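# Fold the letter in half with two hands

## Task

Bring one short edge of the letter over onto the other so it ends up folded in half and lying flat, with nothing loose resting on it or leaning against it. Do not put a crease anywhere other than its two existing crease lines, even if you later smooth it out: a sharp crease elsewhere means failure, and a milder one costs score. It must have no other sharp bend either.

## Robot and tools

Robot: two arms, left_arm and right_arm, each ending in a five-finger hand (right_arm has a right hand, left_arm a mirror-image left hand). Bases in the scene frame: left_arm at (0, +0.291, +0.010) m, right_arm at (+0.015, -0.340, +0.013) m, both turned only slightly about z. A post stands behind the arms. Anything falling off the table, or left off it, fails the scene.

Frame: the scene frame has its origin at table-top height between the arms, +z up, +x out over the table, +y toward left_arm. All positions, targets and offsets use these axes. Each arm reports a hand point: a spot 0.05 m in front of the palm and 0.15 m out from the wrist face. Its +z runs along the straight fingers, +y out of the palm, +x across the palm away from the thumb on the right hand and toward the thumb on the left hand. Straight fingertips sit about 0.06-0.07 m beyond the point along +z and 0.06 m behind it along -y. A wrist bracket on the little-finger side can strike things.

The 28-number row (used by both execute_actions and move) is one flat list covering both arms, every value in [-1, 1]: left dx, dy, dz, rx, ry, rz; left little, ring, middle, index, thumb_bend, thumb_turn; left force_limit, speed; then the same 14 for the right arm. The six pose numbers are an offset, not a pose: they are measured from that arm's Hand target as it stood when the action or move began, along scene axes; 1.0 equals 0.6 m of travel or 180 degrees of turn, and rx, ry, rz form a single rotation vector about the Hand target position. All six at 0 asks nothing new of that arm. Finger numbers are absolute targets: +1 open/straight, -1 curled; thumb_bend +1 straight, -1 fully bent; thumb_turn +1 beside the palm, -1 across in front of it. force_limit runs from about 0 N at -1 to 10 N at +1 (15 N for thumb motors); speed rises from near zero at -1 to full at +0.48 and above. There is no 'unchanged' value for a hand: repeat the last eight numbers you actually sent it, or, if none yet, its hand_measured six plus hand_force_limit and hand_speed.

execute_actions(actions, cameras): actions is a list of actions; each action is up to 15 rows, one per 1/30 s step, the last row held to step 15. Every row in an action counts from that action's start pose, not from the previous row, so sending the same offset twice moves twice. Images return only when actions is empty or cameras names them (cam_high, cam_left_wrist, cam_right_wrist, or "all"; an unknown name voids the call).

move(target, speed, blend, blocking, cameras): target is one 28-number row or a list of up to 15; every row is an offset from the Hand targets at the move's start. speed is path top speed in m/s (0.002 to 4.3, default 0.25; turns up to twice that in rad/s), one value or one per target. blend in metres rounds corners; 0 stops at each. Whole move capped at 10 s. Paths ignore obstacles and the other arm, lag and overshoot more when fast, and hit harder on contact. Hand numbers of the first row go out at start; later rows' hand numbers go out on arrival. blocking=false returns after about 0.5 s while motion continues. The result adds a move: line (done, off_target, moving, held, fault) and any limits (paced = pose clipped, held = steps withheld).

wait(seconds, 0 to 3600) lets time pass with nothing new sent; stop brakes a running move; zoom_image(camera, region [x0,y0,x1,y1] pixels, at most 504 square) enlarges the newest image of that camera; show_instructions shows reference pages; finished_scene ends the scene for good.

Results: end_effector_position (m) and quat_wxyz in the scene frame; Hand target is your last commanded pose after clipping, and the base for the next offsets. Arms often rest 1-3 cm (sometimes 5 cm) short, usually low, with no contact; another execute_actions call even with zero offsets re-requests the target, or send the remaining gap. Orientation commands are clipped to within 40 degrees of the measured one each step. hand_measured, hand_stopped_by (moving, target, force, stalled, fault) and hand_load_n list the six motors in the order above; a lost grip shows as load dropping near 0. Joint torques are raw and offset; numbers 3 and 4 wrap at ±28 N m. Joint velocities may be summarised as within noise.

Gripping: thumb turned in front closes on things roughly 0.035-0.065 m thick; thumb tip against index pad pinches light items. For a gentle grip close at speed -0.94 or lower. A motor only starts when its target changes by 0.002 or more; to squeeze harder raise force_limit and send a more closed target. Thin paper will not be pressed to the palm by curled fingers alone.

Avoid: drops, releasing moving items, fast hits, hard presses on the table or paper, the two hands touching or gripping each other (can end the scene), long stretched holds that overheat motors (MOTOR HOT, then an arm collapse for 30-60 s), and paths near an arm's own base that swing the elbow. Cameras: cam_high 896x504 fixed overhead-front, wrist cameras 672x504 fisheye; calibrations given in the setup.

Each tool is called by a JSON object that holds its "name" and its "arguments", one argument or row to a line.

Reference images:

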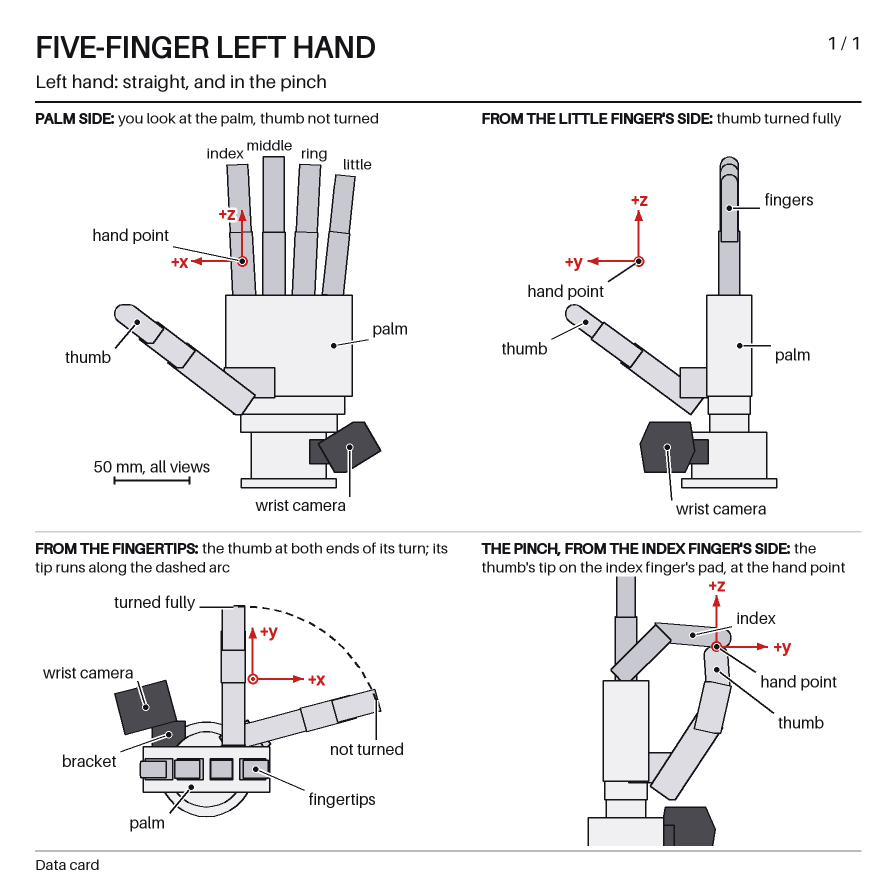

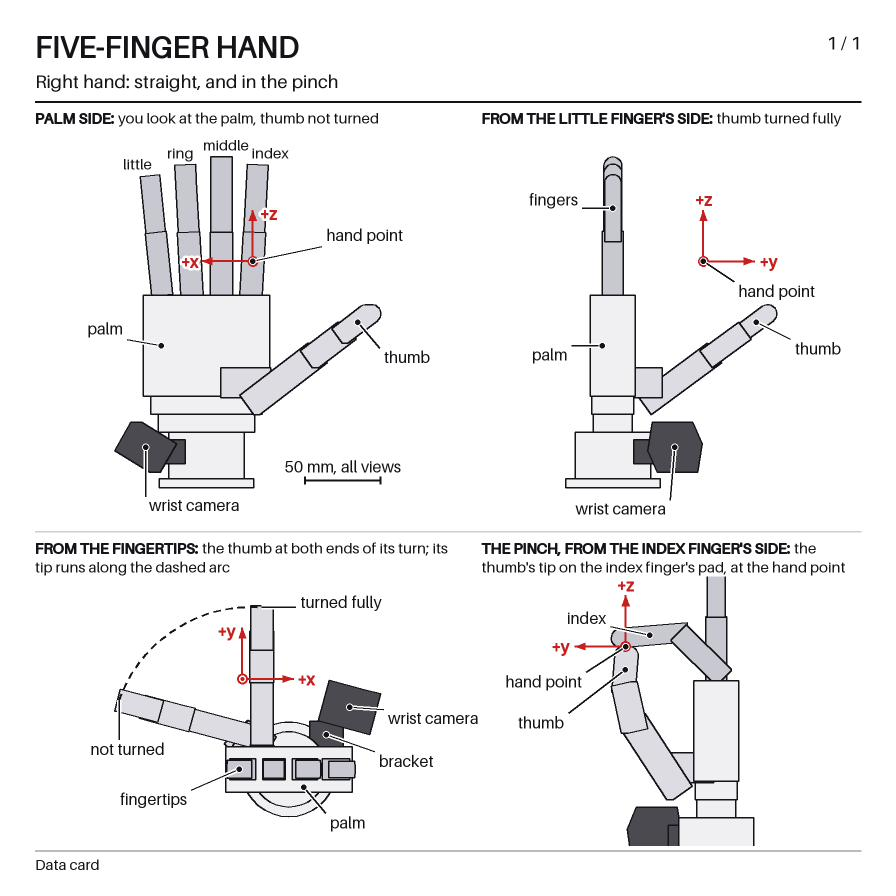

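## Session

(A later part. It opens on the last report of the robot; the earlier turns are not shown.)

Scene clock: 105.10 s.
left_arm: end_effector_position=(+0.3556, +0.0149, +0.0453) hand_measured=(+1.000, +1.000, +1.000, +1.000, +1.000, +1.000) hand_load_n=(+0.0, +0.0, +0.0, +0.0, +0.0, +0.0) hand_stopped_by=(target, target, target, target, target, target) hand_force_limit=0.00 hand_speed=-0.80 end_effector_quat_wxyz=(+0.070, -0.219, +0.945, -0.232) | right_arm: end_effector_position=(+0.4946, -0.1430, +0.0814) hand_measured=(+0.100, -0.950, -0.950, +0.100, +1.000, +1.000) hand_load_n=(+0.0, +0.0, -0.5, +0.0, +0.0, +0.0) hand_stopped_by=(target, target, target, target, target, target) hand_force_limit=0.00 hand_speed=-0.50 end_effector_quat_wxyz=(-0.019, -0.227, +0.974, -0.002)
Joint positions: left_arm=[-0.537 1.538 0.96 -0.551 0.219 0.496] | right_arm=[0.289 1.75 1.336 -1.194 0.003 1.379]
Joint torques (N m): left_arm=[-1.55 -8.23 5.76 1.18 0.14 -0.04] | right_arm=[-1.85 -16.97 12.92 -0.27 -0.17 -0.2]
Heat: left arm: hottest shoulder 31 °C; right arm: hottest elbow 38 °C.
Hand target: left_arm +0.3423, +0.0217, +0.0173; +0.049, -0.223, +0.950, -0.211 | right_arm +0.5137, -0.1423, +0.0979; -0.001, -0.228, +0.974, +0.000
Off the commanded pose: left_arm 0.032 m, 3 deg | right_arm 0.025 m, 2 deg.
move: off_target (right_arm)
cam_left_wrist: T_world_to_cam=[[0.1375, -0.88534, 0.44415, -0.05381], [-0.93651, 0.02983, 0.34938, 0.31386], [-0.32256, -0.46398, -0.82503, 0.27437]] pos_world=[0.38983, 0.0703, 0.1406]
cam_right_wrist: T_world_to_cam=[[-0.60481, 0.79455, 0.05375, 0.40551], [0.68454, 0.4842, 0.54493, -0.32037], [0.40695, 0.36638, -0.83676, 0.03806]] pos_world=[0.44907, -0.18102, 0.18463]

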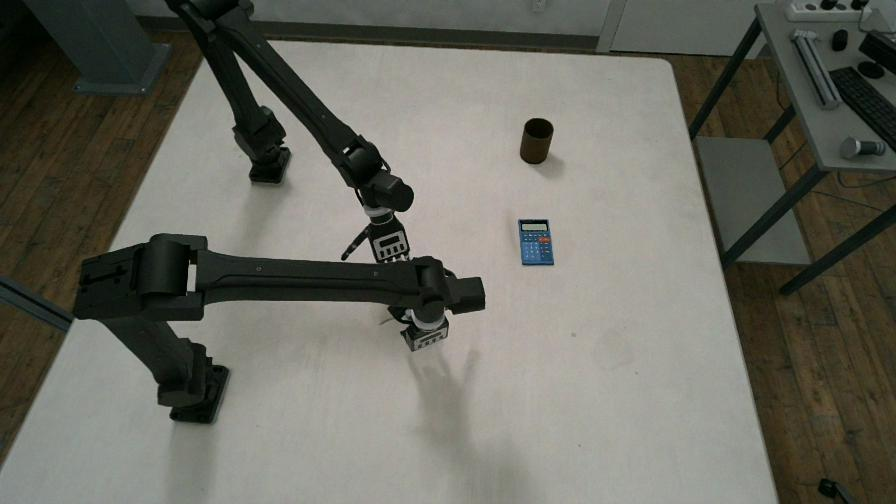

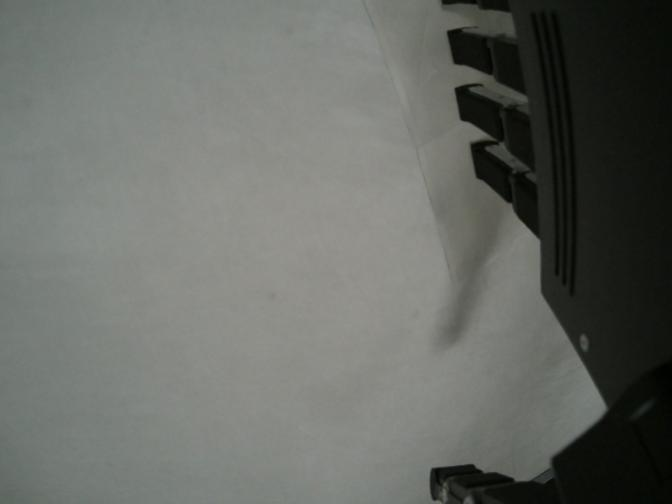

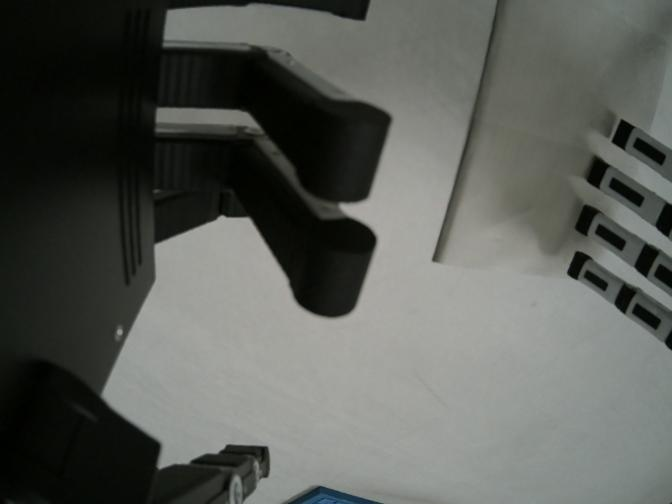

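{"name": "move", "arguments": {
  "target": [0,0,0,0,0,0,1,1,1,1,1,1,0,-0.8,-0.015,0.150,-0.022,0,0,0.0144,0.155,0.1,0.085,0.1,1,1,0,-0.5],
  "speed": 0.1,
  "cameras": ["cam_right_wrist","cam_high"]
}}

Scene clock: 108.90 s.
left_arm: end_effector_position=(+0.3556, +0.0149, +0.0453) hand_measured=(+1.000, +1.000, +1.000, +1.000, +1.000, +1.000) hand_load_n=(+0.0, +0.0, +0.0, +0.0, +0.0, +0.0) hand_stopped_by=(target, target, target, target, target, target) hand_force_limit=0.00 hand_speed=-0.80 end_effector_quat_wxyz=(+0.070, -0.219, +0.945, -0.232) | right_arm: end_effector_position=(+0.4885, -0.0651, +0.0766) hand_measured=(+0.156, +0.100, +0.086, +0.100, +1.000, +1.000) hand_load_n=(+0.0, +0.0, +0.0, +0.5, +0.0, +0.0) hand_stopped_by=(target, target, target, target, target, target) hand_force_limit=0.00 hand_speed=-0.50 end_effector_quat_wxyz=(-0.014, -0.251, +0.968, -0.002)
Joint positions: left_arm=[-0.537 1.538 0.96 -0.551 0.219 0.496] | right_arm=[0.435 1.805 1.4 -1.194 0 1.475]
Joint torques (N m): left_arm=[-1.55 -8.23 5.76 1.18 0.14 -0.04] | right_arm=[-0.32 -16.5 13 0.23 -0.08 0.09]
Heat: left arm: hottest shoulder 31 °C; right arm: hottest elbow 38 °C.
Hand target: left_arm +0.3423, +0.0217, +0.0173; +0.049, -0.223, +0.950, -0.211 | right_arm +0.5047, -0.0523, +0.0847; -0.001, -0.250, +0.968, +0.000
Off the commanded pose: left_arm 0.032 m, 3 deg | right_arm 0.022 m, 2 deg.
move: off_target (right_arm)
cam_right_wrist: T_world_to_cam=[[-0.64444, 0.76297, 0.05072, 0.35769], [0.65478, 0.51637, 0.55193, -0.3353], [0.39491, 0.3889, -0.83235, 0.01501]] pos_world=[0.44413, -0.10561, 0.17941]
Images, in order (width x height): cam_high 896x504, cam_right_wrist 672x504.

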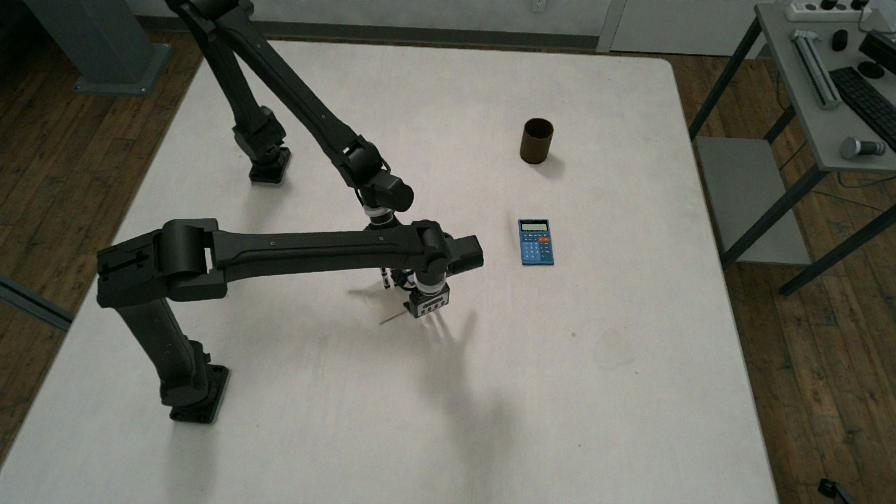

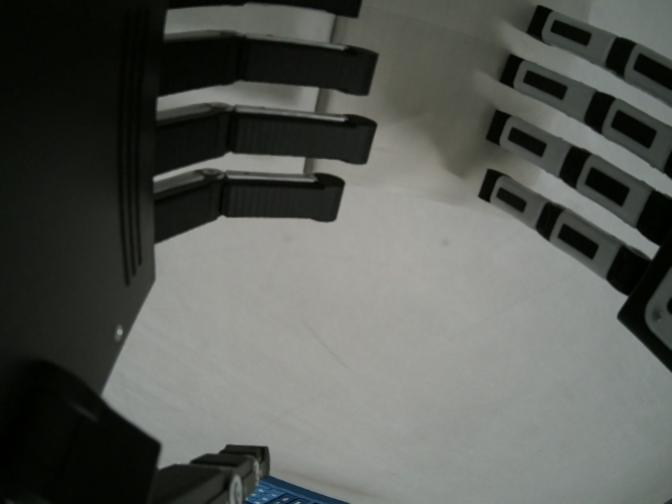

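{"name": "move", "arguments": {
  "target": [0,0,0,0,0,0,1,1,1,1,1,1,0,-0.8,-0.028,-0.022,-0.058,0,0,0,0.155,0.1,0.085,0.1,1,1,0,-0.5],
  "speed": 0.06,
  "cameras": ["cam_right_wrist"]
}}

Scene clock: 110.97 s.
left_arm: end_effector_position=(+0.3556, +0.0149, +0.0453) hand_measured=(+1.000, +1.000, +1.000, +1.000, +1.000, +1.000) hand_load_n=(+0.0, +0.0, +0.0, +0.0, +0.0, +0.0) hand_stopped_by=(target, target, target, target, target, target) hand_force_limit=0.00 hand_speed=-0.80 end_effector_quat_wxyz=(+0.070, -0.219, +0.945, -0.232) | right_arm: end_effector_position=(+0.4903, -0.0643, +0.0594) hand_measured=(+0.156, +0.100, +0.086, +0.100, +1.000, +1.000) hand_load_n=(+0.0, +0.0, +0.0, +0.0, +0.0, +0.0) hand_stopped_by=(target, target, target, target, target, target) hand_force_limit=0.00 hand_speed=-0.50 end_effector_quat_wxyz=(+0.005, -0.251, +0.968, +0.001)
Joint positions: left_arm=[-0.537 1.538 0.96 -0.551 0.219 0.496] | right_arm=[0.435 1.805 1.348 -1.104 0 1.475]
Joint torques (N m): left_arm=[-1.55 -8.23 5.76 1.2 0.14 -0.04] | right_arm=[-1.38 -17.14 7.45 0.47 -0.1 -0.02]
Heat: left arm: hottest shoulder 31 °C; right arm: hottest elbow 38 °C.
Hand target: left_arm +0.3423, +0.0217, +0.0173; +0.049, -0.223, +0.950, -0.211 | right_arm +0.4878, -0.0655, +0.0499; -0.001, -0.250, +0.968, +0.000
Off the commanded pose: left_arm 0.032 m, 3 deg | right_arm 0.010 m, 1 deg.
move: done
cam_right_wrist: T_world_to_cam=[[-0.64577, 0.76249, 0.03994, 0.36038], [0.6353, 0.50756, 0.58205, -0.32008], [0.42354, 0.40124, -0.81217, -0.01472]] pos_world=[0.4423, -0.10642, 0.15996]

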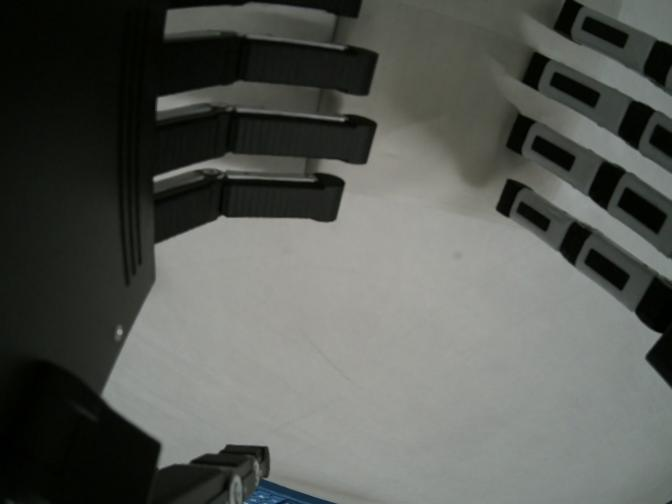

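{"name": "move", "arguments": {
  "target": [0,0,0,0,0,0,1,1,1,1,1,1,0,-0.8,0.006,-0.03,0,0,0,0,0.155,0.1,0.085,0.1,1,1,0,-0.5],
  "speed": 0.06,
  "cameras": ["cam_right_wrist"]
}}

Scene clock: 112.17 s.
left_arm: end_effector_position=(+0.3556, +0.0149, +0.0453) hand_measured=(+1.000, +1.000, +1.000, +1.000, +1.000, +1.000) hand_load_n=(+0.0, +0.0, +0.0, -0.5, +0.0, +0.0) hand_stopped_by=(target, target, target, target, target, target) hand_force_limit=0.00 hand_speed=-0.80 end_effector_quat_wxyz=(+0.070, -0.219, +0.945, -0.232) | right_arm: end_effector_position=(+0.4915, -0.0772, +0.0552) hand_measured=(+0.156, +0.100, +0.086, +0.100, +1.000, +1.000) hand_load_n=(-0.5, +0.0, -0.5, +0.0, +0.0, +0.0) hand_stopped_by=(target, target, target, target, target, target) hand_force_limit=0.00 hand_speed=-0.50 end_effector_quat_wxyz=(+0.001, -0.250, +0.968, +0.000)
Joint positions: left_arm=[-0.537 1.538 0.96 -0.551 0.219 0.496] | right_arm=[0.412 1.805 1.336 -1.1 0 1.454]
Joint torques (N m): left_arm=[-1.55 -8.23 5.76 1.2 0.14 -0.04] | right_arm=[-1.85 -17.73 7.58 0.57 -0.03 -0.17]
Heat: left arm: hottest shoulder 31 °C; right arm: hottest elbow 38 °C.
Hand target: left_arm +0.3423, +0.0217, +0.0173; +0.049, -0.223, +0.950, -0.211 | right_arm +0.4914, -0.0834, +0.0499; -0.001, -0.250, +0.968, +0.000
Off the commanded pose: left_arm 0.032 m, 3 deg | right_arm 0.008 m, 0 deg.
move: done
cam_right_wrist: T_world_to_cam=[[-0.64343, 0.76435, 0.04206, 0.37], [0.6407, 0.50764, 0.57602, -0.31418], [0.41893, 0.39758, -0.81635, -0.01132]] pos_world=[0.44411, -0.11882, 0.15617]

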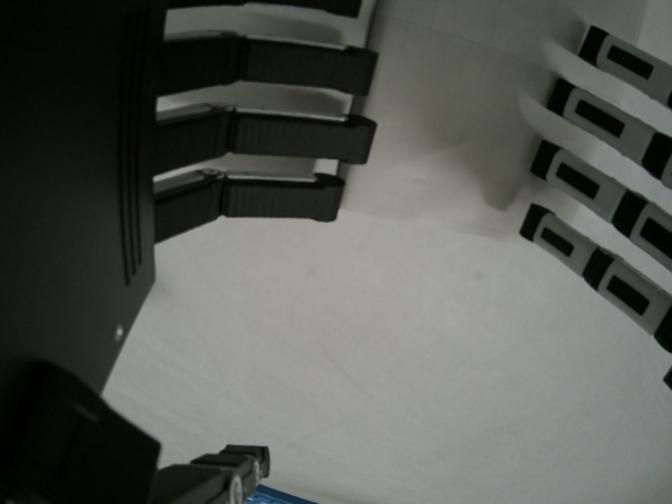

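{"name": "move", "arguments": {
  "target": [0,0,0,0,0,0,1,1,1,1,1,1,0,-0.8,-0.004,0.035,-0.022,0,0,0,0.155,0.1,0.085,0.1,1,1,0,-0.5],
  "speed": 0.05,
  "cameras": ["cam_right_wrist"]
}}

Scene clock: 113.63 s.
left_arm: end_effector_position=(+0.3556, +0.0149, +0.0453) hand_measured=(+1.000, +1.000, +1.000, +1.000, +1.000, +1.000) hand_load_n=(+0.0, +0.0, +0.0, -0.5, +0.0, +0.0) hand_stopped_by=(target, target, target, target, target, target) hand_force_limit=0.00 hand_speed=-0.80 end_effector_quat_wxyz=(+0.070, -0.219, +0.945, -0.232) | right_arm: end_effector_position=(+0.4931, -0.0674, +0.0485) hand_measured=(+0.156, +0.100, +0.086, +0.100, +1.000, +1.000) hand_load_n=(+0.0, +0.0, +0.0, +0.0, +0.0, +0.0) hand_stopped_by=(target, target, target, target, target, target) hand_force_limit=0.00 hand_speed=-0.50 end_effector_quat_wxyz=(+0.006, -0.251, +0.968, +0.001)
Joint positions: left_arm=[-0.537 1.538 0.96 -0.551 0.219 0.496] | right_arm=[0.428 1.819 1.336 -1.075 0 1.469]
Joint torques (N m): left_arm=[-1.55 -8.23 5.78 1.2 0.14 -0.04] | right_arm=[0.21 -16.97 7.65 0.62 -0.09 0.02]
Heat: left arm: hottest shoulder 31 °C; right arm: hottest elbow 38 °C.
Hand target: left_arm +0.3423, +0.0217, +0.0173; +0.049, -0.223, +0.950, -0.211 | right_arm +0.4889, -0.0624, +0.0365; -0.001, -0.250, +0.968, +0.000
Off the commanded pose: left_arm 0.032 m, 3 deg | right_arm 0.013 m, 1 deg.
move: off_target (right_arm)
cam_right_wrist: T_world_to_cam=[[-0.64497, 0.76321, 0.03893, 0.36475], [0.63424, 0.50617, 0.58441, -0.31361], [0.42632, 0.40162, -0.81053, -0.02495]] pos_world=[0.4448, -0.10962, 0.14885]

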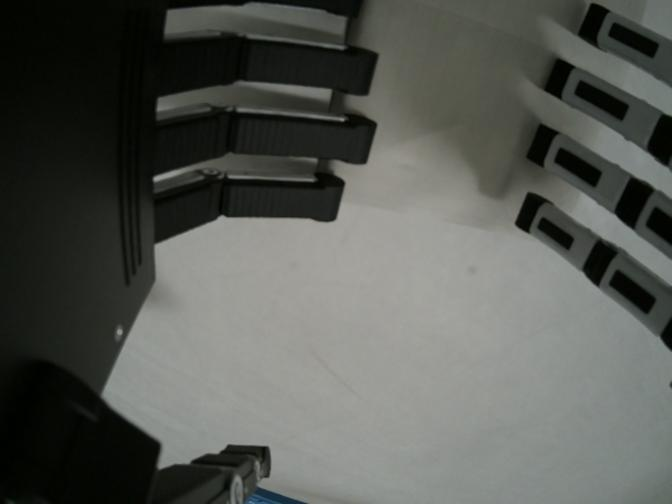

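{"name": "move", "arguments": {
  "target": [0,0,0,0,0,0,1,1,1,1,1,1,0,-0.8,0,-0.006,-0.035,0,0,0,0.155,0.1,0.085,0.1,1,1,0,-0.5],
  "speed": 0.04,
  "cameras": ["cam_right_wrist","cam_high"]
}}

Scene clock: 114.63 s.
left_arm: end_effector_position=(+0.3556, +0.0149, +0.0453) hand_measured=(+1.000, +1.000, +1.000, +1.000, +1.000, +1.000) hand_load_n=(+0.0, +0.0, +0.0, +0.0, +0.0, +0.0) hand_stopped_by=(target, target, target, target, target, target) hand_force_limit=0.00 hand_speed=-0.80 end_effector_quat_wxyz=(+0.070, -0.219, +0.945, -0.232) | right_arm: end_effector_position=(+0.4961, -0.0664, +0.0443) hand_measured=(+0.156, +0.100, +0.086, +0.100, +1.000, +1.000) hand_load_n=(-4.0, +0.0, -3.0, +0.0, -0.5, +0.0) hand_stopped_by=(target, target, target, target, target, target) hand_force_limit=0.00 hand_speed=-0.50 end_effector_quat_wxyz=(+0.014, -0.251, +0.968, +0.002)
Joint positions: left_arm=[-0.537 1.538 0.96 -0.551 0.219 0.496] | right_arm=[0.428 1.822 1.328 -1.048 0.001 1.469]
Joint torques (N m): left_arm=[-1.55 -8.23 5.76 1.2 0.14 -0.04] | right_arm=[-0.79 -14.86 6.02 1.4 -0.07 0.07]
Heat: left arm: hottest shoulder 31 °C; right arm: hottest elbow 38 °C.
Hand target: left_arm +0.3423, +0.0217, +0.0173; +0.049, -0.223, +0.950, -0.211 | right_arm +0.4890, -0.0661, +0.0156; -0.001, -0.250, +0.968, +0.000
Off the commanded pose: left_arm 0.032 m, 3 deg | right_arm 0.030 m, 2 deg.
move: off_target (right_arm)
cam_right_wrist: T_world_to_cam=[[-0.64547, 0.76305, 0.03343, 0.36652], [0.62575, 0.50322, 0.59599, -0.31013], [0.43795, 0.40561, -0.8023, -0.03596]] pos_world=[0.44639, -0.10903, 0.14373]
Images, in order (width x height): cam_high 896x504, cam_right_wrist 672x504.

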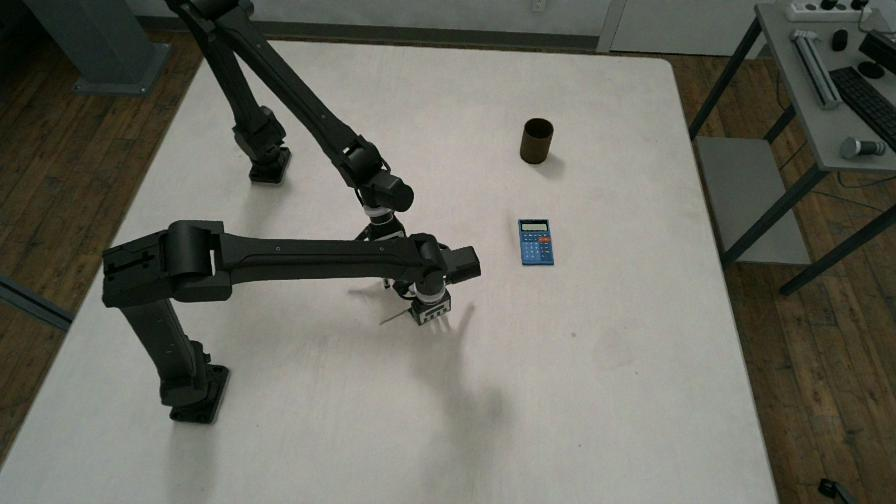

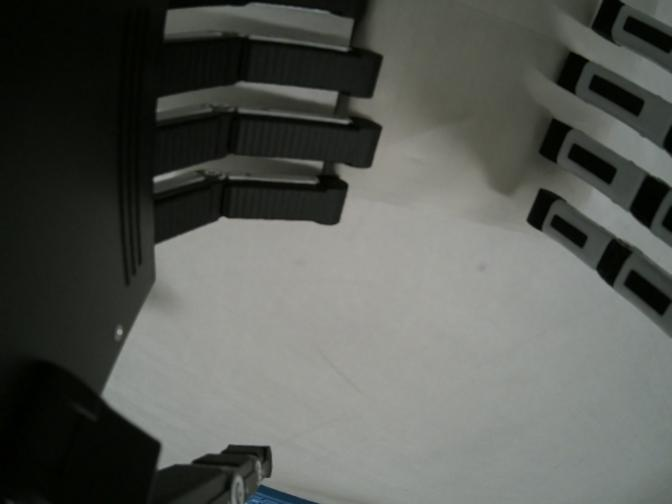

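{"name": "zoom_image", "arguments": {
  "camera": "cam_right_wrist",
  "region": [260, 0, 560, 260]
}}

Scaled by 1.680 from the camera's image (finer frame: 960x720).

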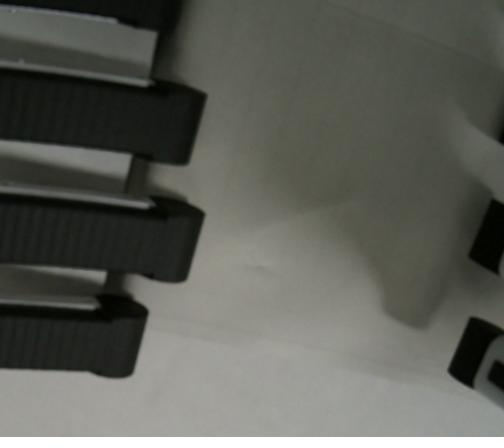

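{"name": "move", "arguments": {
  "target": [-0.02,0.04,0.13,0,0,0,1,1,1,1,1,1,0,-0.8,0,0,0,0,0,0,0.155,0.1,0.085,0.1,1,1,0,-0.5],
  "speed": 0.08,
  "cameras": ["cam_right_wrist","cam_left_wrist"]
}}

Scene clock: 116.70 s.
left_arm: end_effector_position=(+0.3209, +0.0448, +0.0865) hand_measured=(+1.000, +1.000, +1.000, +1.000, +1.000, +1.000) hand_load_n=(+0.0, +0.0, +0.0, +0.0, +0.0, +0.0) hand_stopped_by=(target, target, target, target, target, target) hand_force_limit=0.00 hand_speed=-0.80 end_effector_quat_wxyz=(+0.043, -0.223, +0.952, -0.205) | right_arm: end_effector_position=(+0.4960, -0.0664, +0.0443) hand_measured=(+0.156, +0.100, +0.086, +0.100, +1.000, +1.000) hand_load_n=(-4.5, +0.0, -3.0, +0.0, +0.0, +0.0) hand_stopped_by=(target, target, target, target, target, target) hand_force_limit=0.00 hand_speed=-0.50 end_effector_quat_wxyz=(+0.014, -0.251, +0.968, +0.002)
Joint positions: left_arm=[-0.521 1.416 0.96 -0.756 0.227 0.517] | right_arm=[0.428 1.822 1.328 -1.048 0.001 1.468]
Joint torques (N m): left_arm=[-0.21 -10.34 10.09 0.46 0.26 0.02] | right_arm=[-0.62 -15.44 6.34 1.35 -0.08 0.03]
Heat: left arm: hottest shoulder 31 °C; right arm: hottest elbow 38 °C.
Hand target: left_arm +0.3304, +0.0458, +0.0953; +0.050, -0.223, +0.950, -0.211 | right_arm +0.4890, -0.0661, +0.0157; -0.001, -0.250, +0.968, +0.000
Off the commanded pose: left_arm 0.013 m, 1 deg | right_arm 0.030 m, 2 deg.
move: off_target (left_arm)
cam_left_wrist: T_world_to_cam=[[0.16049, -0.90362, 0.39713, -0.04328], [-0.91115, 0.01908, 0.41164, 0.25298], [-0.37954, -0.42791, -0.82027, 0.32725]] pos_world=[0.36165, 0.09609, 0.18149]
cam_right_wrist: T_world_to_cam=[[-0.6461, 0.76253, 0.03337, 0.36676], [0.62533, 0.50376, 0.59598, -0.30976], [0.43764, 0.40593, -0.80231, -0.0357]] pos_world=[0.44629, -0.10913, 0.14373]
Images, in order (width x height): cam_left_wrist 672x504, cam_right_wrist 672x504.

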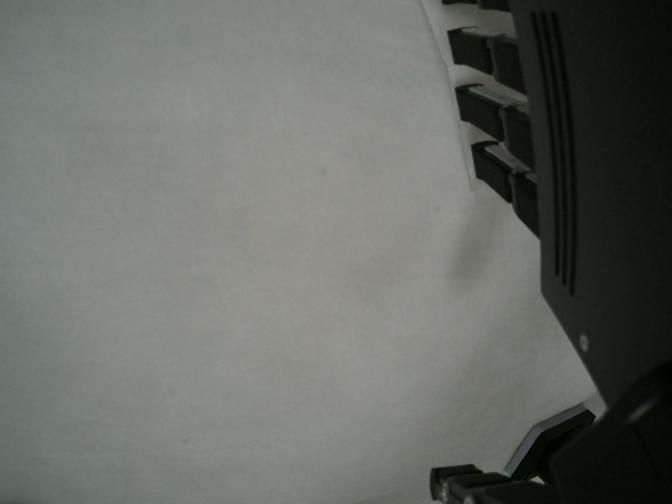

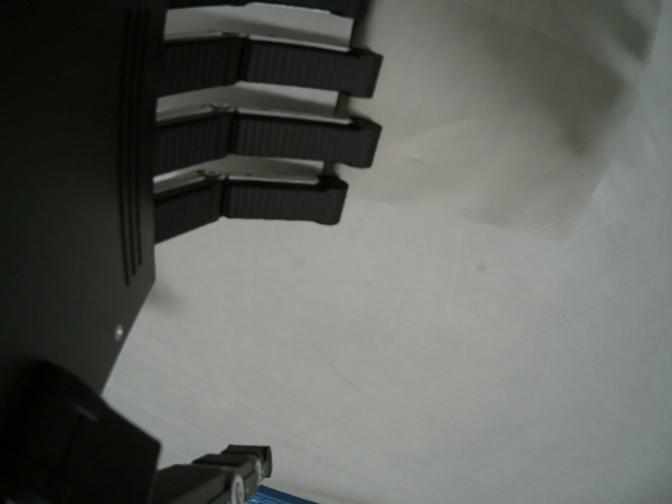

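{"name": "move", "arguments": {
  "target": [0,0,0,0,0,0,1,1,1,1,1,1,0,-0.8,0,0,0.09,0,0,0,0.155,0.1,0.085,0.1,1,1,0,-0.5],
  "speed": 0.06,
  "cameras": ["cam_right_wrist","cam_left_wrist"]
}}

{"name": "zoom_image", "arguments": {
  "camera": "cam_right_wrist",
  "region": [300, 0, 672, 300]
}}

Scene clock: 118.37 s.
left_arm: end_effector_position=(+0.3209, +0.0448, +0.0865) hand_measured=(+1.000, +1.000, +1.000, +1.000, +1.000, +1.000) hand_load_n=(+0.0, +0.0, +0.0, -0.5, +0.0, +0.0) hand_stopped_by=(target, target, target, target, target, target) hand_force_limit=0.00 hand_speed=-0.80 end_effector_quat_wxyz=(+0.043, -0.223, +0.952, -0.205) | right_arm: end_effector_position=(+0.4771, -0.0744, +0.0500) hand_measured=(+0.156, +0.100, +0.086, +0.100, +1.000, +1.000) hand_load_n=(+0.5, +0.0, +0.0, +0.0, +0.0, +0.0) hand_stopped_by=(target, target, target, target, target, target) hand_force_limit=0.00 hand_speed=-0.50 end_effector_quat_wxyz=(-0.020, -0.250, +0.968, -0.003)
Joint positions: left_arm=[-0.521 1.416 0.96 -0.756 0.227 0.517] | right_arm=[0.428 1.808 1.328 -1.13 0 1.469]
Joint torques (N m): left_arm=[-0.21 -10.29 10.09 0.4 0.26 0.05] | right_arm=[-0.62 -19.25 11.26 -0.4 -0.1 0]
Heat: left arm: hottest shoulder 31 °C; right arm: hottest elbow 38 °C.
Hand target: left_arm +0.3304, +0.0458, +0.0953; +0.050, -0.223, +0.950, -0.211 | right_arm +0.4890, -0.0661, +0.0696; -0.001, -0.250, +0.968, +0.000
Off the commanded pose: left_arm 0.013 m, 1 deg | right_arm 0.024 m, 2 deg.
move: off_target (right_arm)
cam_left_wrist: T_world_to_cam=[[0.16013, -0.9037, 0.39709, -0.04314], [-0.9112, 0.01937, 0.41151, 0.25299], [-0.37957, -0.42773, -0.82035, 0.32726]] pos_world=[0.36165, 0.09609, 0.18149]
cam_right_wrist: T_world_to_cam=[[-0.64253, 0.7644, 0.05347, 0.35794], [0.66134, 0.51795, 0.54255, -0.31084], [0.38703, 0.38397, -0.83832, 0.00468]] pos_world=[0.43374, -0.1144, 0.15343]
Images, in order (width x height): cam_left_wrist 672x504, cam_right_wrist 672x504.

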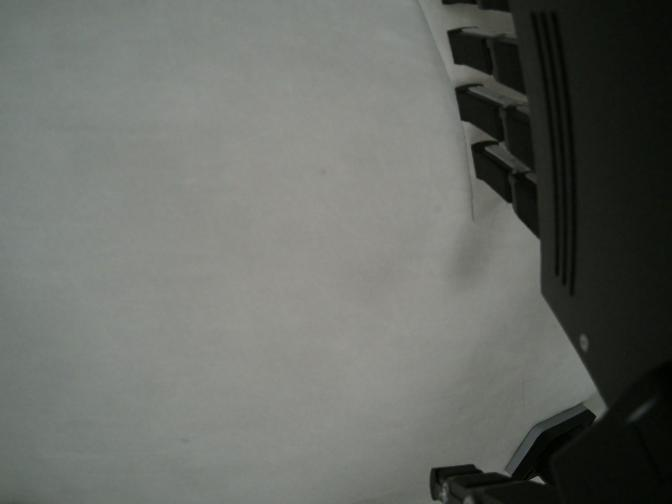

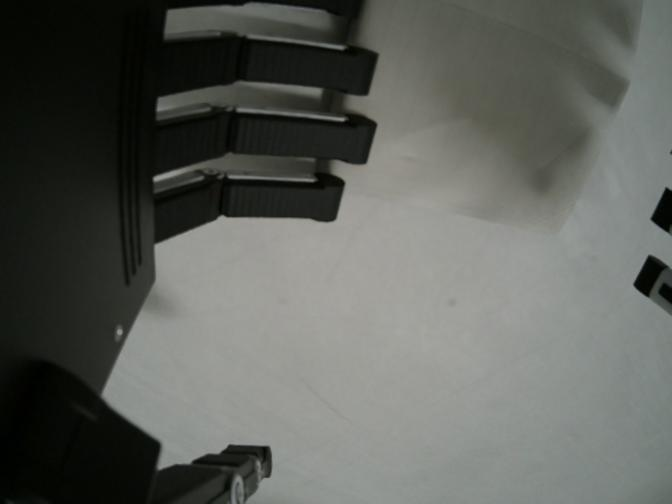

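Scaled by 1.355 from the camera's image (finer frame: 960x720).

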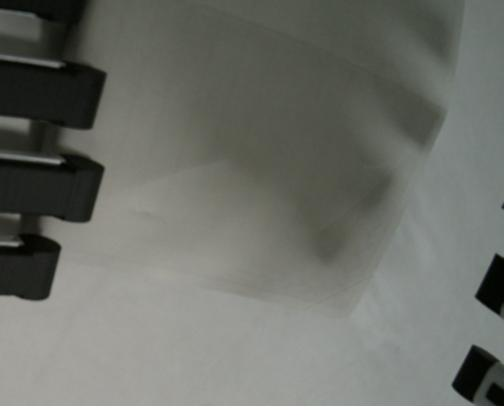

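{"name": "move", "arguments": {
  "target": [0,0,0,0,0,0,1,1,1,1,1,1,0,-0.8,0.01,-0.01,0.06,0,0,0,0.155,0.1,0.085,0.1,1,1,0,-0.5],
  "speed": 0.06,
  "cameras": ["cam_right_wrist","cam_left_wrist"]
}}

{"name": "zoom_image", "arguments": {
  "camera": "cam_right_wrist",
  "region": [300, 0, 672, 300]
}}

Scene clock: 119.77 s.
left_arm: end_effector_position=(+0.3209, +0.0448, +0.0865) hand_measured=(+1.000, +1.000, +1.000, +1.000, +1.000, +1.000) hand_load_n=(+0.0, +0.0, +0.0, +0.0, +0.0, +0.0) hand_stopped_by=(target, target, target, target, target, target) hand_force_limit=0.00 hand_speed=-0.80 end_effector_quat_wxyz=(+0.043, -0.223, +0.952, -0.205) | right_arm: end_effector_position=(+0.4760, -0.0750, +0.0822) hand_measured=(+0.156, +0.100, +0.086, +0.100, +1.000, +1.000) hand_load_n=(+0.0, +0.0, +0.0, +0.0, +0.0, +0.0) hand_stopped_by=(target, target, target, target, target, target) hand_force_limit=0.00 hand_speed=-0.50 end_effector_quat_wxyz=(-0.025, -0.250, +0.968, -0.004)
Joint positions: left_arm=[-0.521 1.416 0.96 -0.756 0.227 0.517] | right_arm=[0.428 1.776 1.375 -1.22 0 1.469]
Joint torques (N m): left_arm=[-0.21 -10.29 10.1 0.4 0.26 0.05] | right_arm=[-1.73 -19.55 12.88 -0.38 -0.09 -0.13]
Heat: left arm: hottest shoulder 31 °C; right arm: hottest elbow 38 °C.
Hand target: left_arm +0.3304, +0.0458, +0.0953; +0.050, -0.223, +0.950, -0.211 | right_arm +0.4951, -0.0720, +0.1056; -0.001, -0.250, +0.968, +0.000
Off the commanded pose: left_arm 0.013 m, 1 deg | right_arm 0.030 m, 3 deg.
move: off_target (right_arm)
cam_left_wrist: T_world_to_cam=[[0.16013, -0.9037, 0.39709, -0.04314], [-0.9112, 0.01937, 0.41151, 0.25299], [-0.37957, -0.42773, -0.82035, 0.32726]] pos_world=[0.36165, 0.09609, 0.18149]
cam_right_wrist: T_world_to_cam=[[-0.64194, 0.76467, 0.05647, 0.35529], [0.6665, 0.52008, 0.53414, -0.32883], [0.37907, 0.38052, -0.84351, 0.03636]] pos_world=[0.43345, -0.1145, 0.18625]
Images, in order (width x height): cam_left_wrist 672x504, cam_right_wrist 672x504.

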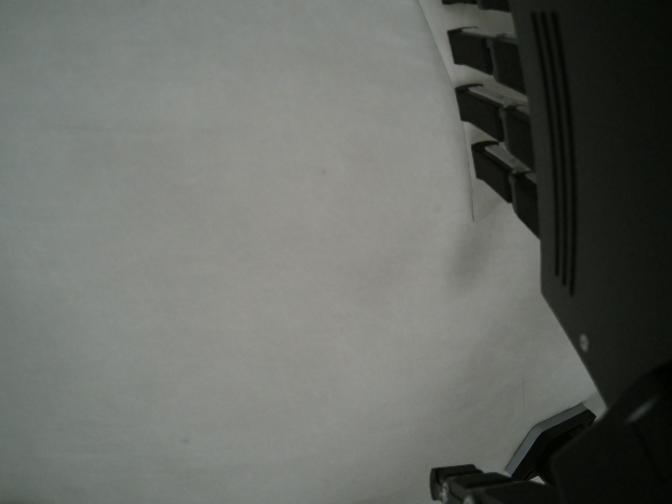

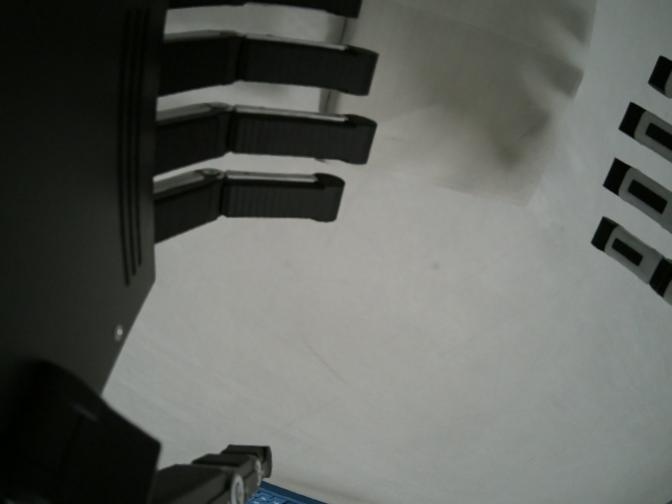

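Scaled by 1.355 from the camera's image (finer frame: 960x720).

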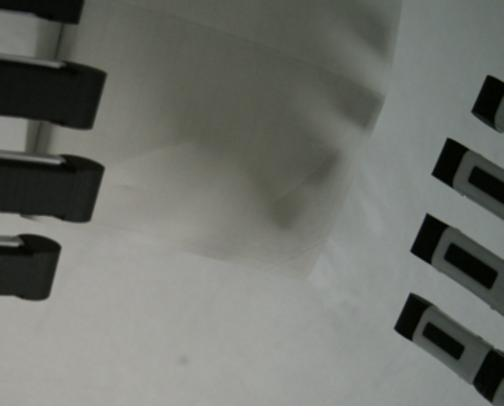

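{"name": "move", "arguments": {
  "target": [0,0,0,0,0,0,1,1,1,1,1,1,0,-0.8,0.05,-0.3,0.03,0,0,0,0.155,0.1,0.085,0.1,1,1,0,-0.5],
  "speed": 0.15,
  "cameras": ["all"]
}}

{"name": "zoom_image", "arguments": {
  "camera": "cam_right_wrist",
  "region": [350, 0, 672, 300]
}}

{"name": "zoom_image", "arguments": {
  "camera": "cam_high",
  "region": [340, 250, 480, 360]
}}

Scene clock: 122.00 s.
left_arm: end_effector_position=(+0.3209, +0.0448, +0.0865) hand_measured=(+1.000, +1.000, +1.000, +1.000, +1.000, +1.000) hand_load_n=(+0.0, +0.0, +0.0, +0.0, +0.0, +0.0) hand_stopped_by=(target, target, target, target, target, target) hand_force_limit=0.00 hand_speed=-0.80 end_effector_quat_wxyz=(+0.043, -0.223, +0.952, -0.205) | right_arm: end_effector_position=(+0.5086, -0.2494, +0.1023) hand_measured=(+0.156, +0.100, +0.086, +0.100, +1.000, +1.000) hand_load_n=(+0.0, +0.0, +0.0, +0.0, +0.0, +0.0) hand_stopped_by=(target, target, target, target, target, target) hand_force_limit=0.00 hand_speed=-0.50 end_effector_quat_wxyz=(-0.023, -0.248, +0.968, +0.003)
Joint positions: left_arm=[-0.521 1.416 0.96 -0.756 0.227 0.517] | right_arm=[0.072 1.737 1.375 -1.256 0.003 1.118]
Joint torques (N m): left_arm=[-0.21 -10.34 10.09 0.4 0.26 0.05] | right_arm=[-1.79 -18.26 12.78 -0.14 -0.17 -0.21]
Heat: left arm: hottest elbow 32 °C; right arm: hottest elbow 38 °C.
Hand target: left_arm +0.3304, +0.0458, +0.0953; +0.050, -0.223, +0.950, -0.211 | right_arm +0.5250, -0.2521, +0.1238; +0.000, -0.250, +0.968, +0.000
Off the commanded pose: left_arm 0.013 m, 1 deg | right_arm 0.027 m, 3 deg.
move: off_target (right_arm)
cam_left_wrist: T_world_to_cam=[[0.16013, -0.9037, 0.39709, -0.04314], [-0.9112, 0.01937, 0.41151, 0.25299], [-0.37957, -0.42773, -0.82035, 0.32726]] pos_world=[0.36165, 0.09609, 0.18149]
cam_right_wrist: T_world_to_cam=[[-0.63823, 0.76685, 0.06786, 0.50603], [0.66919, 0.50904, 0.54135, -0.27554], [0.38059, 0.39091, -0.83806, 0.1085]] pos_world=[0.46605, -0.2902, 0.20575]

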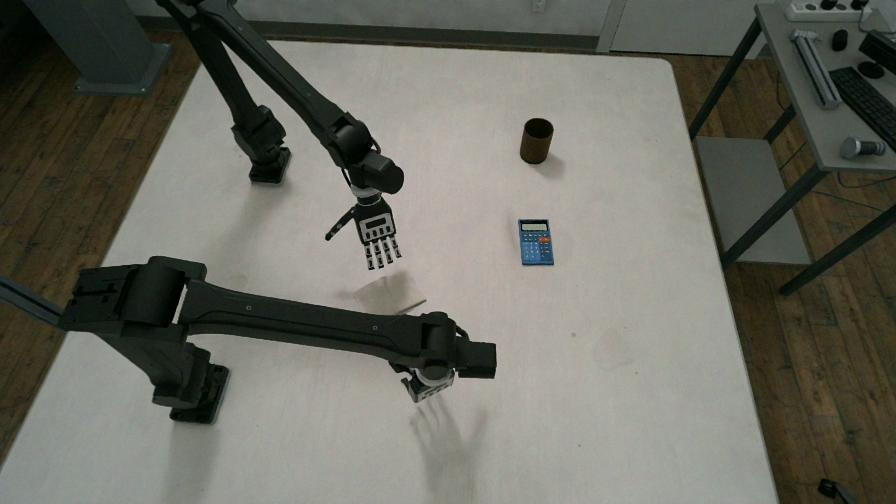

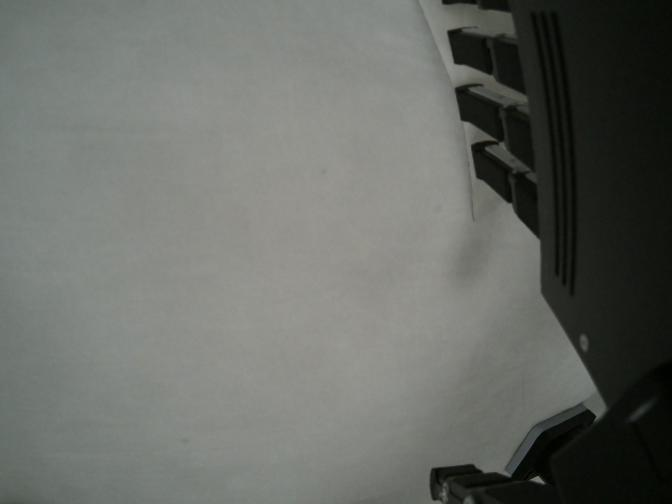

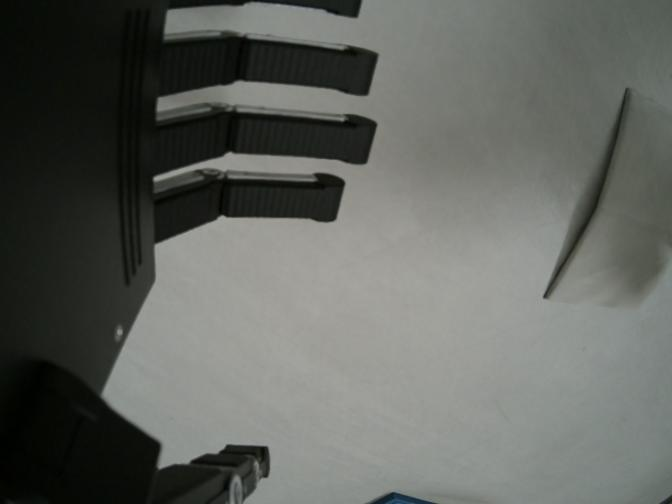

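Scaled by 1.565 from the camera's image (finer frame: 960x720).

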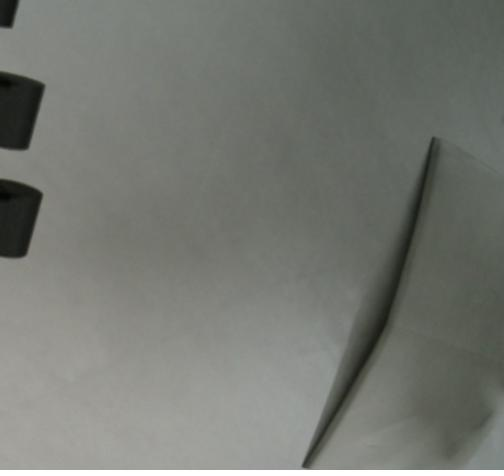

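Scaled by 3.600 from the camera's image (finer frame: 1280x720).

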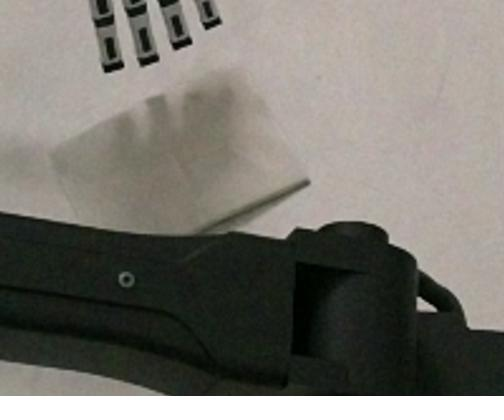

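{"name": "move", "arguments": {
  "target": [-0.05,0.12,0.05,0,0,0,1,1,1,1,1,1,0,-0.8,-0.03,0.1,-0.03,0,0,0,0.155,0.1,0.085,0.1,1,1,0,-0.5],
  "speed": 0.15,
  "cameras": ["cam_high","cam_right_wrist"]
}}

{"name": "zoom_image", "arguments": {
  "camera": "cam_right_wrist",
  "region": [400, 0, 672, 300]
}}

{"name": "zoom_image", "arguments": {
  "camera": "cam_high",
  "region": [340, 250, 480, 360]
}}

Scene clock: 123.77 s.
left_arm: end_effector_position=(+0.3037, +0.1111, +0.1284) hand_measured=(+1.000, +1.000, +1.000, +1.000, +1.000, +1.000) hand_load_n=(+0.0, +0.0, +0.0, +0.0, +0.0, +0.0) hand_stopped_by=(target, target, target, target, target, target) hand_force_limit=0.00 hand_speed=-0.80 end_effector_quat_wxyz=(+0.054, -0.221, +0.950, -0.215) | right_arm: end_effector_position=(+0.5088, -0.1960, +0.1033) hand_measured=(+0.156, +0.100, +0.086, +0.100, +1.000, +1.000) hand_load_n=(+0.0, +0.0, +0.0, +0.0, +0.0, +0.0) hand_stopped_by=(target, target, target, target, target, target) hand_force_limit=0.00 hand_speed=-0.50 end_effector_quat_wxyz=(-0.007, -0.252, +0.968, +0.001)
Joint positions: left_arm=[-0.384 1.23 0.907 -0.891 0.275 0.648] | right_arm=[0.177 1.729 1.368 -1.224 -0.001 1.215]
Joint torques (N m): left_arm=[-0.26 -8.18 8.05 0.4 0.29 0.03] | right_arm=[0.56 -18.49 7.99 0.61 -0.09 0.09]
Heat: left arm: hottest elbow 32 °C; right arm: hottest elbow 38 °C.
Hand target: left_arm +0.3004, +0.1178, +0.1254; +0.050, -0.223, +0.950, -0.211 | right_arm +0.5070, -0.1920, +0.1057; +0.000, -0.251, +0.968, +0.000
Off the commanded pose: left_arm 0.008 m, 1 deg | right_arm 0.005 m, 1 deg.
move: done
cam_right_wrist: T_world_to_cam=[[-0.64621, 0.76151, 0.05016, 0.47], [0.6471, 0.51191, 0.56499, -0.29404], [0.40457, 0.39756, -0.82357, 0.07606]] pos_world=[0.46322, -0.23762, 0.2052]

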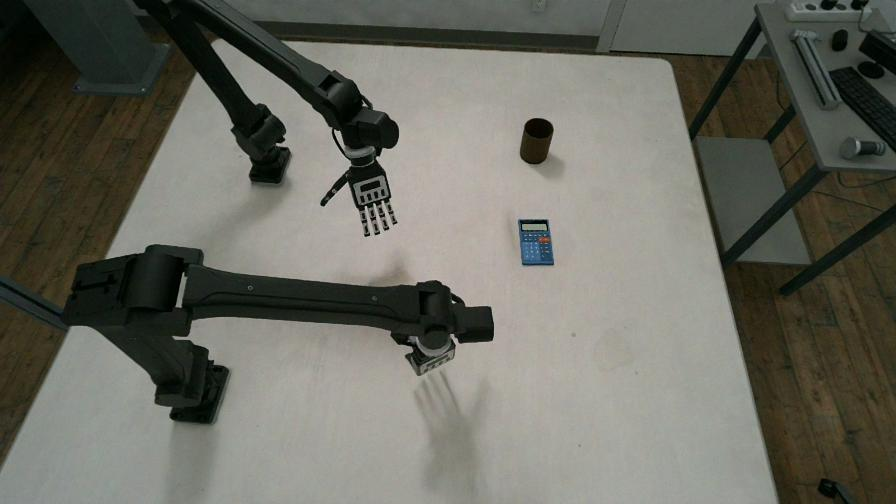

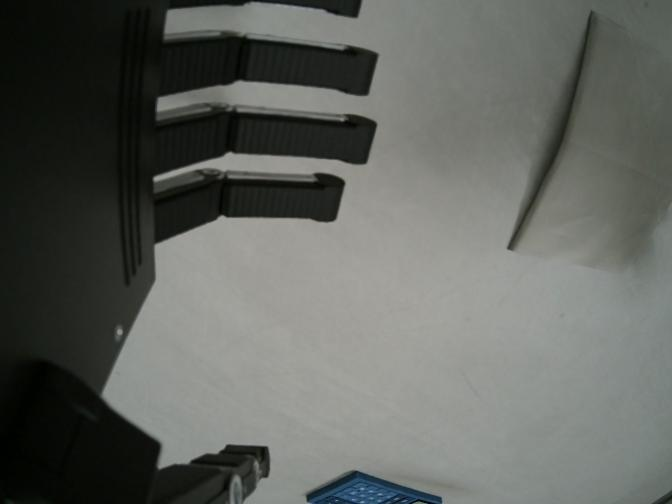

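Scaled by 1.680 from the camera's image (finer frame: 960x720).

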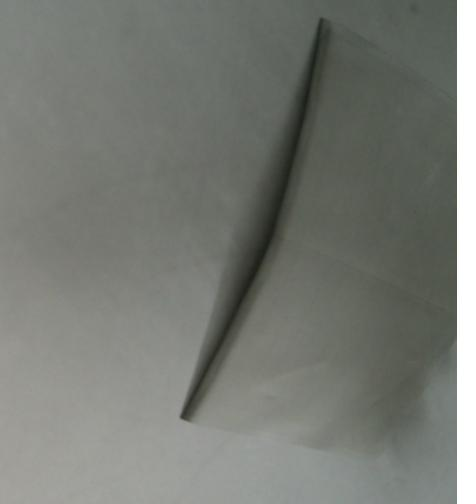

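Scaled by 3.600 from the camera's image (finer frame: 1280x720).

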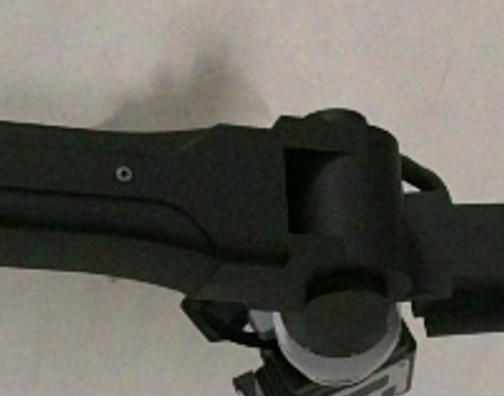

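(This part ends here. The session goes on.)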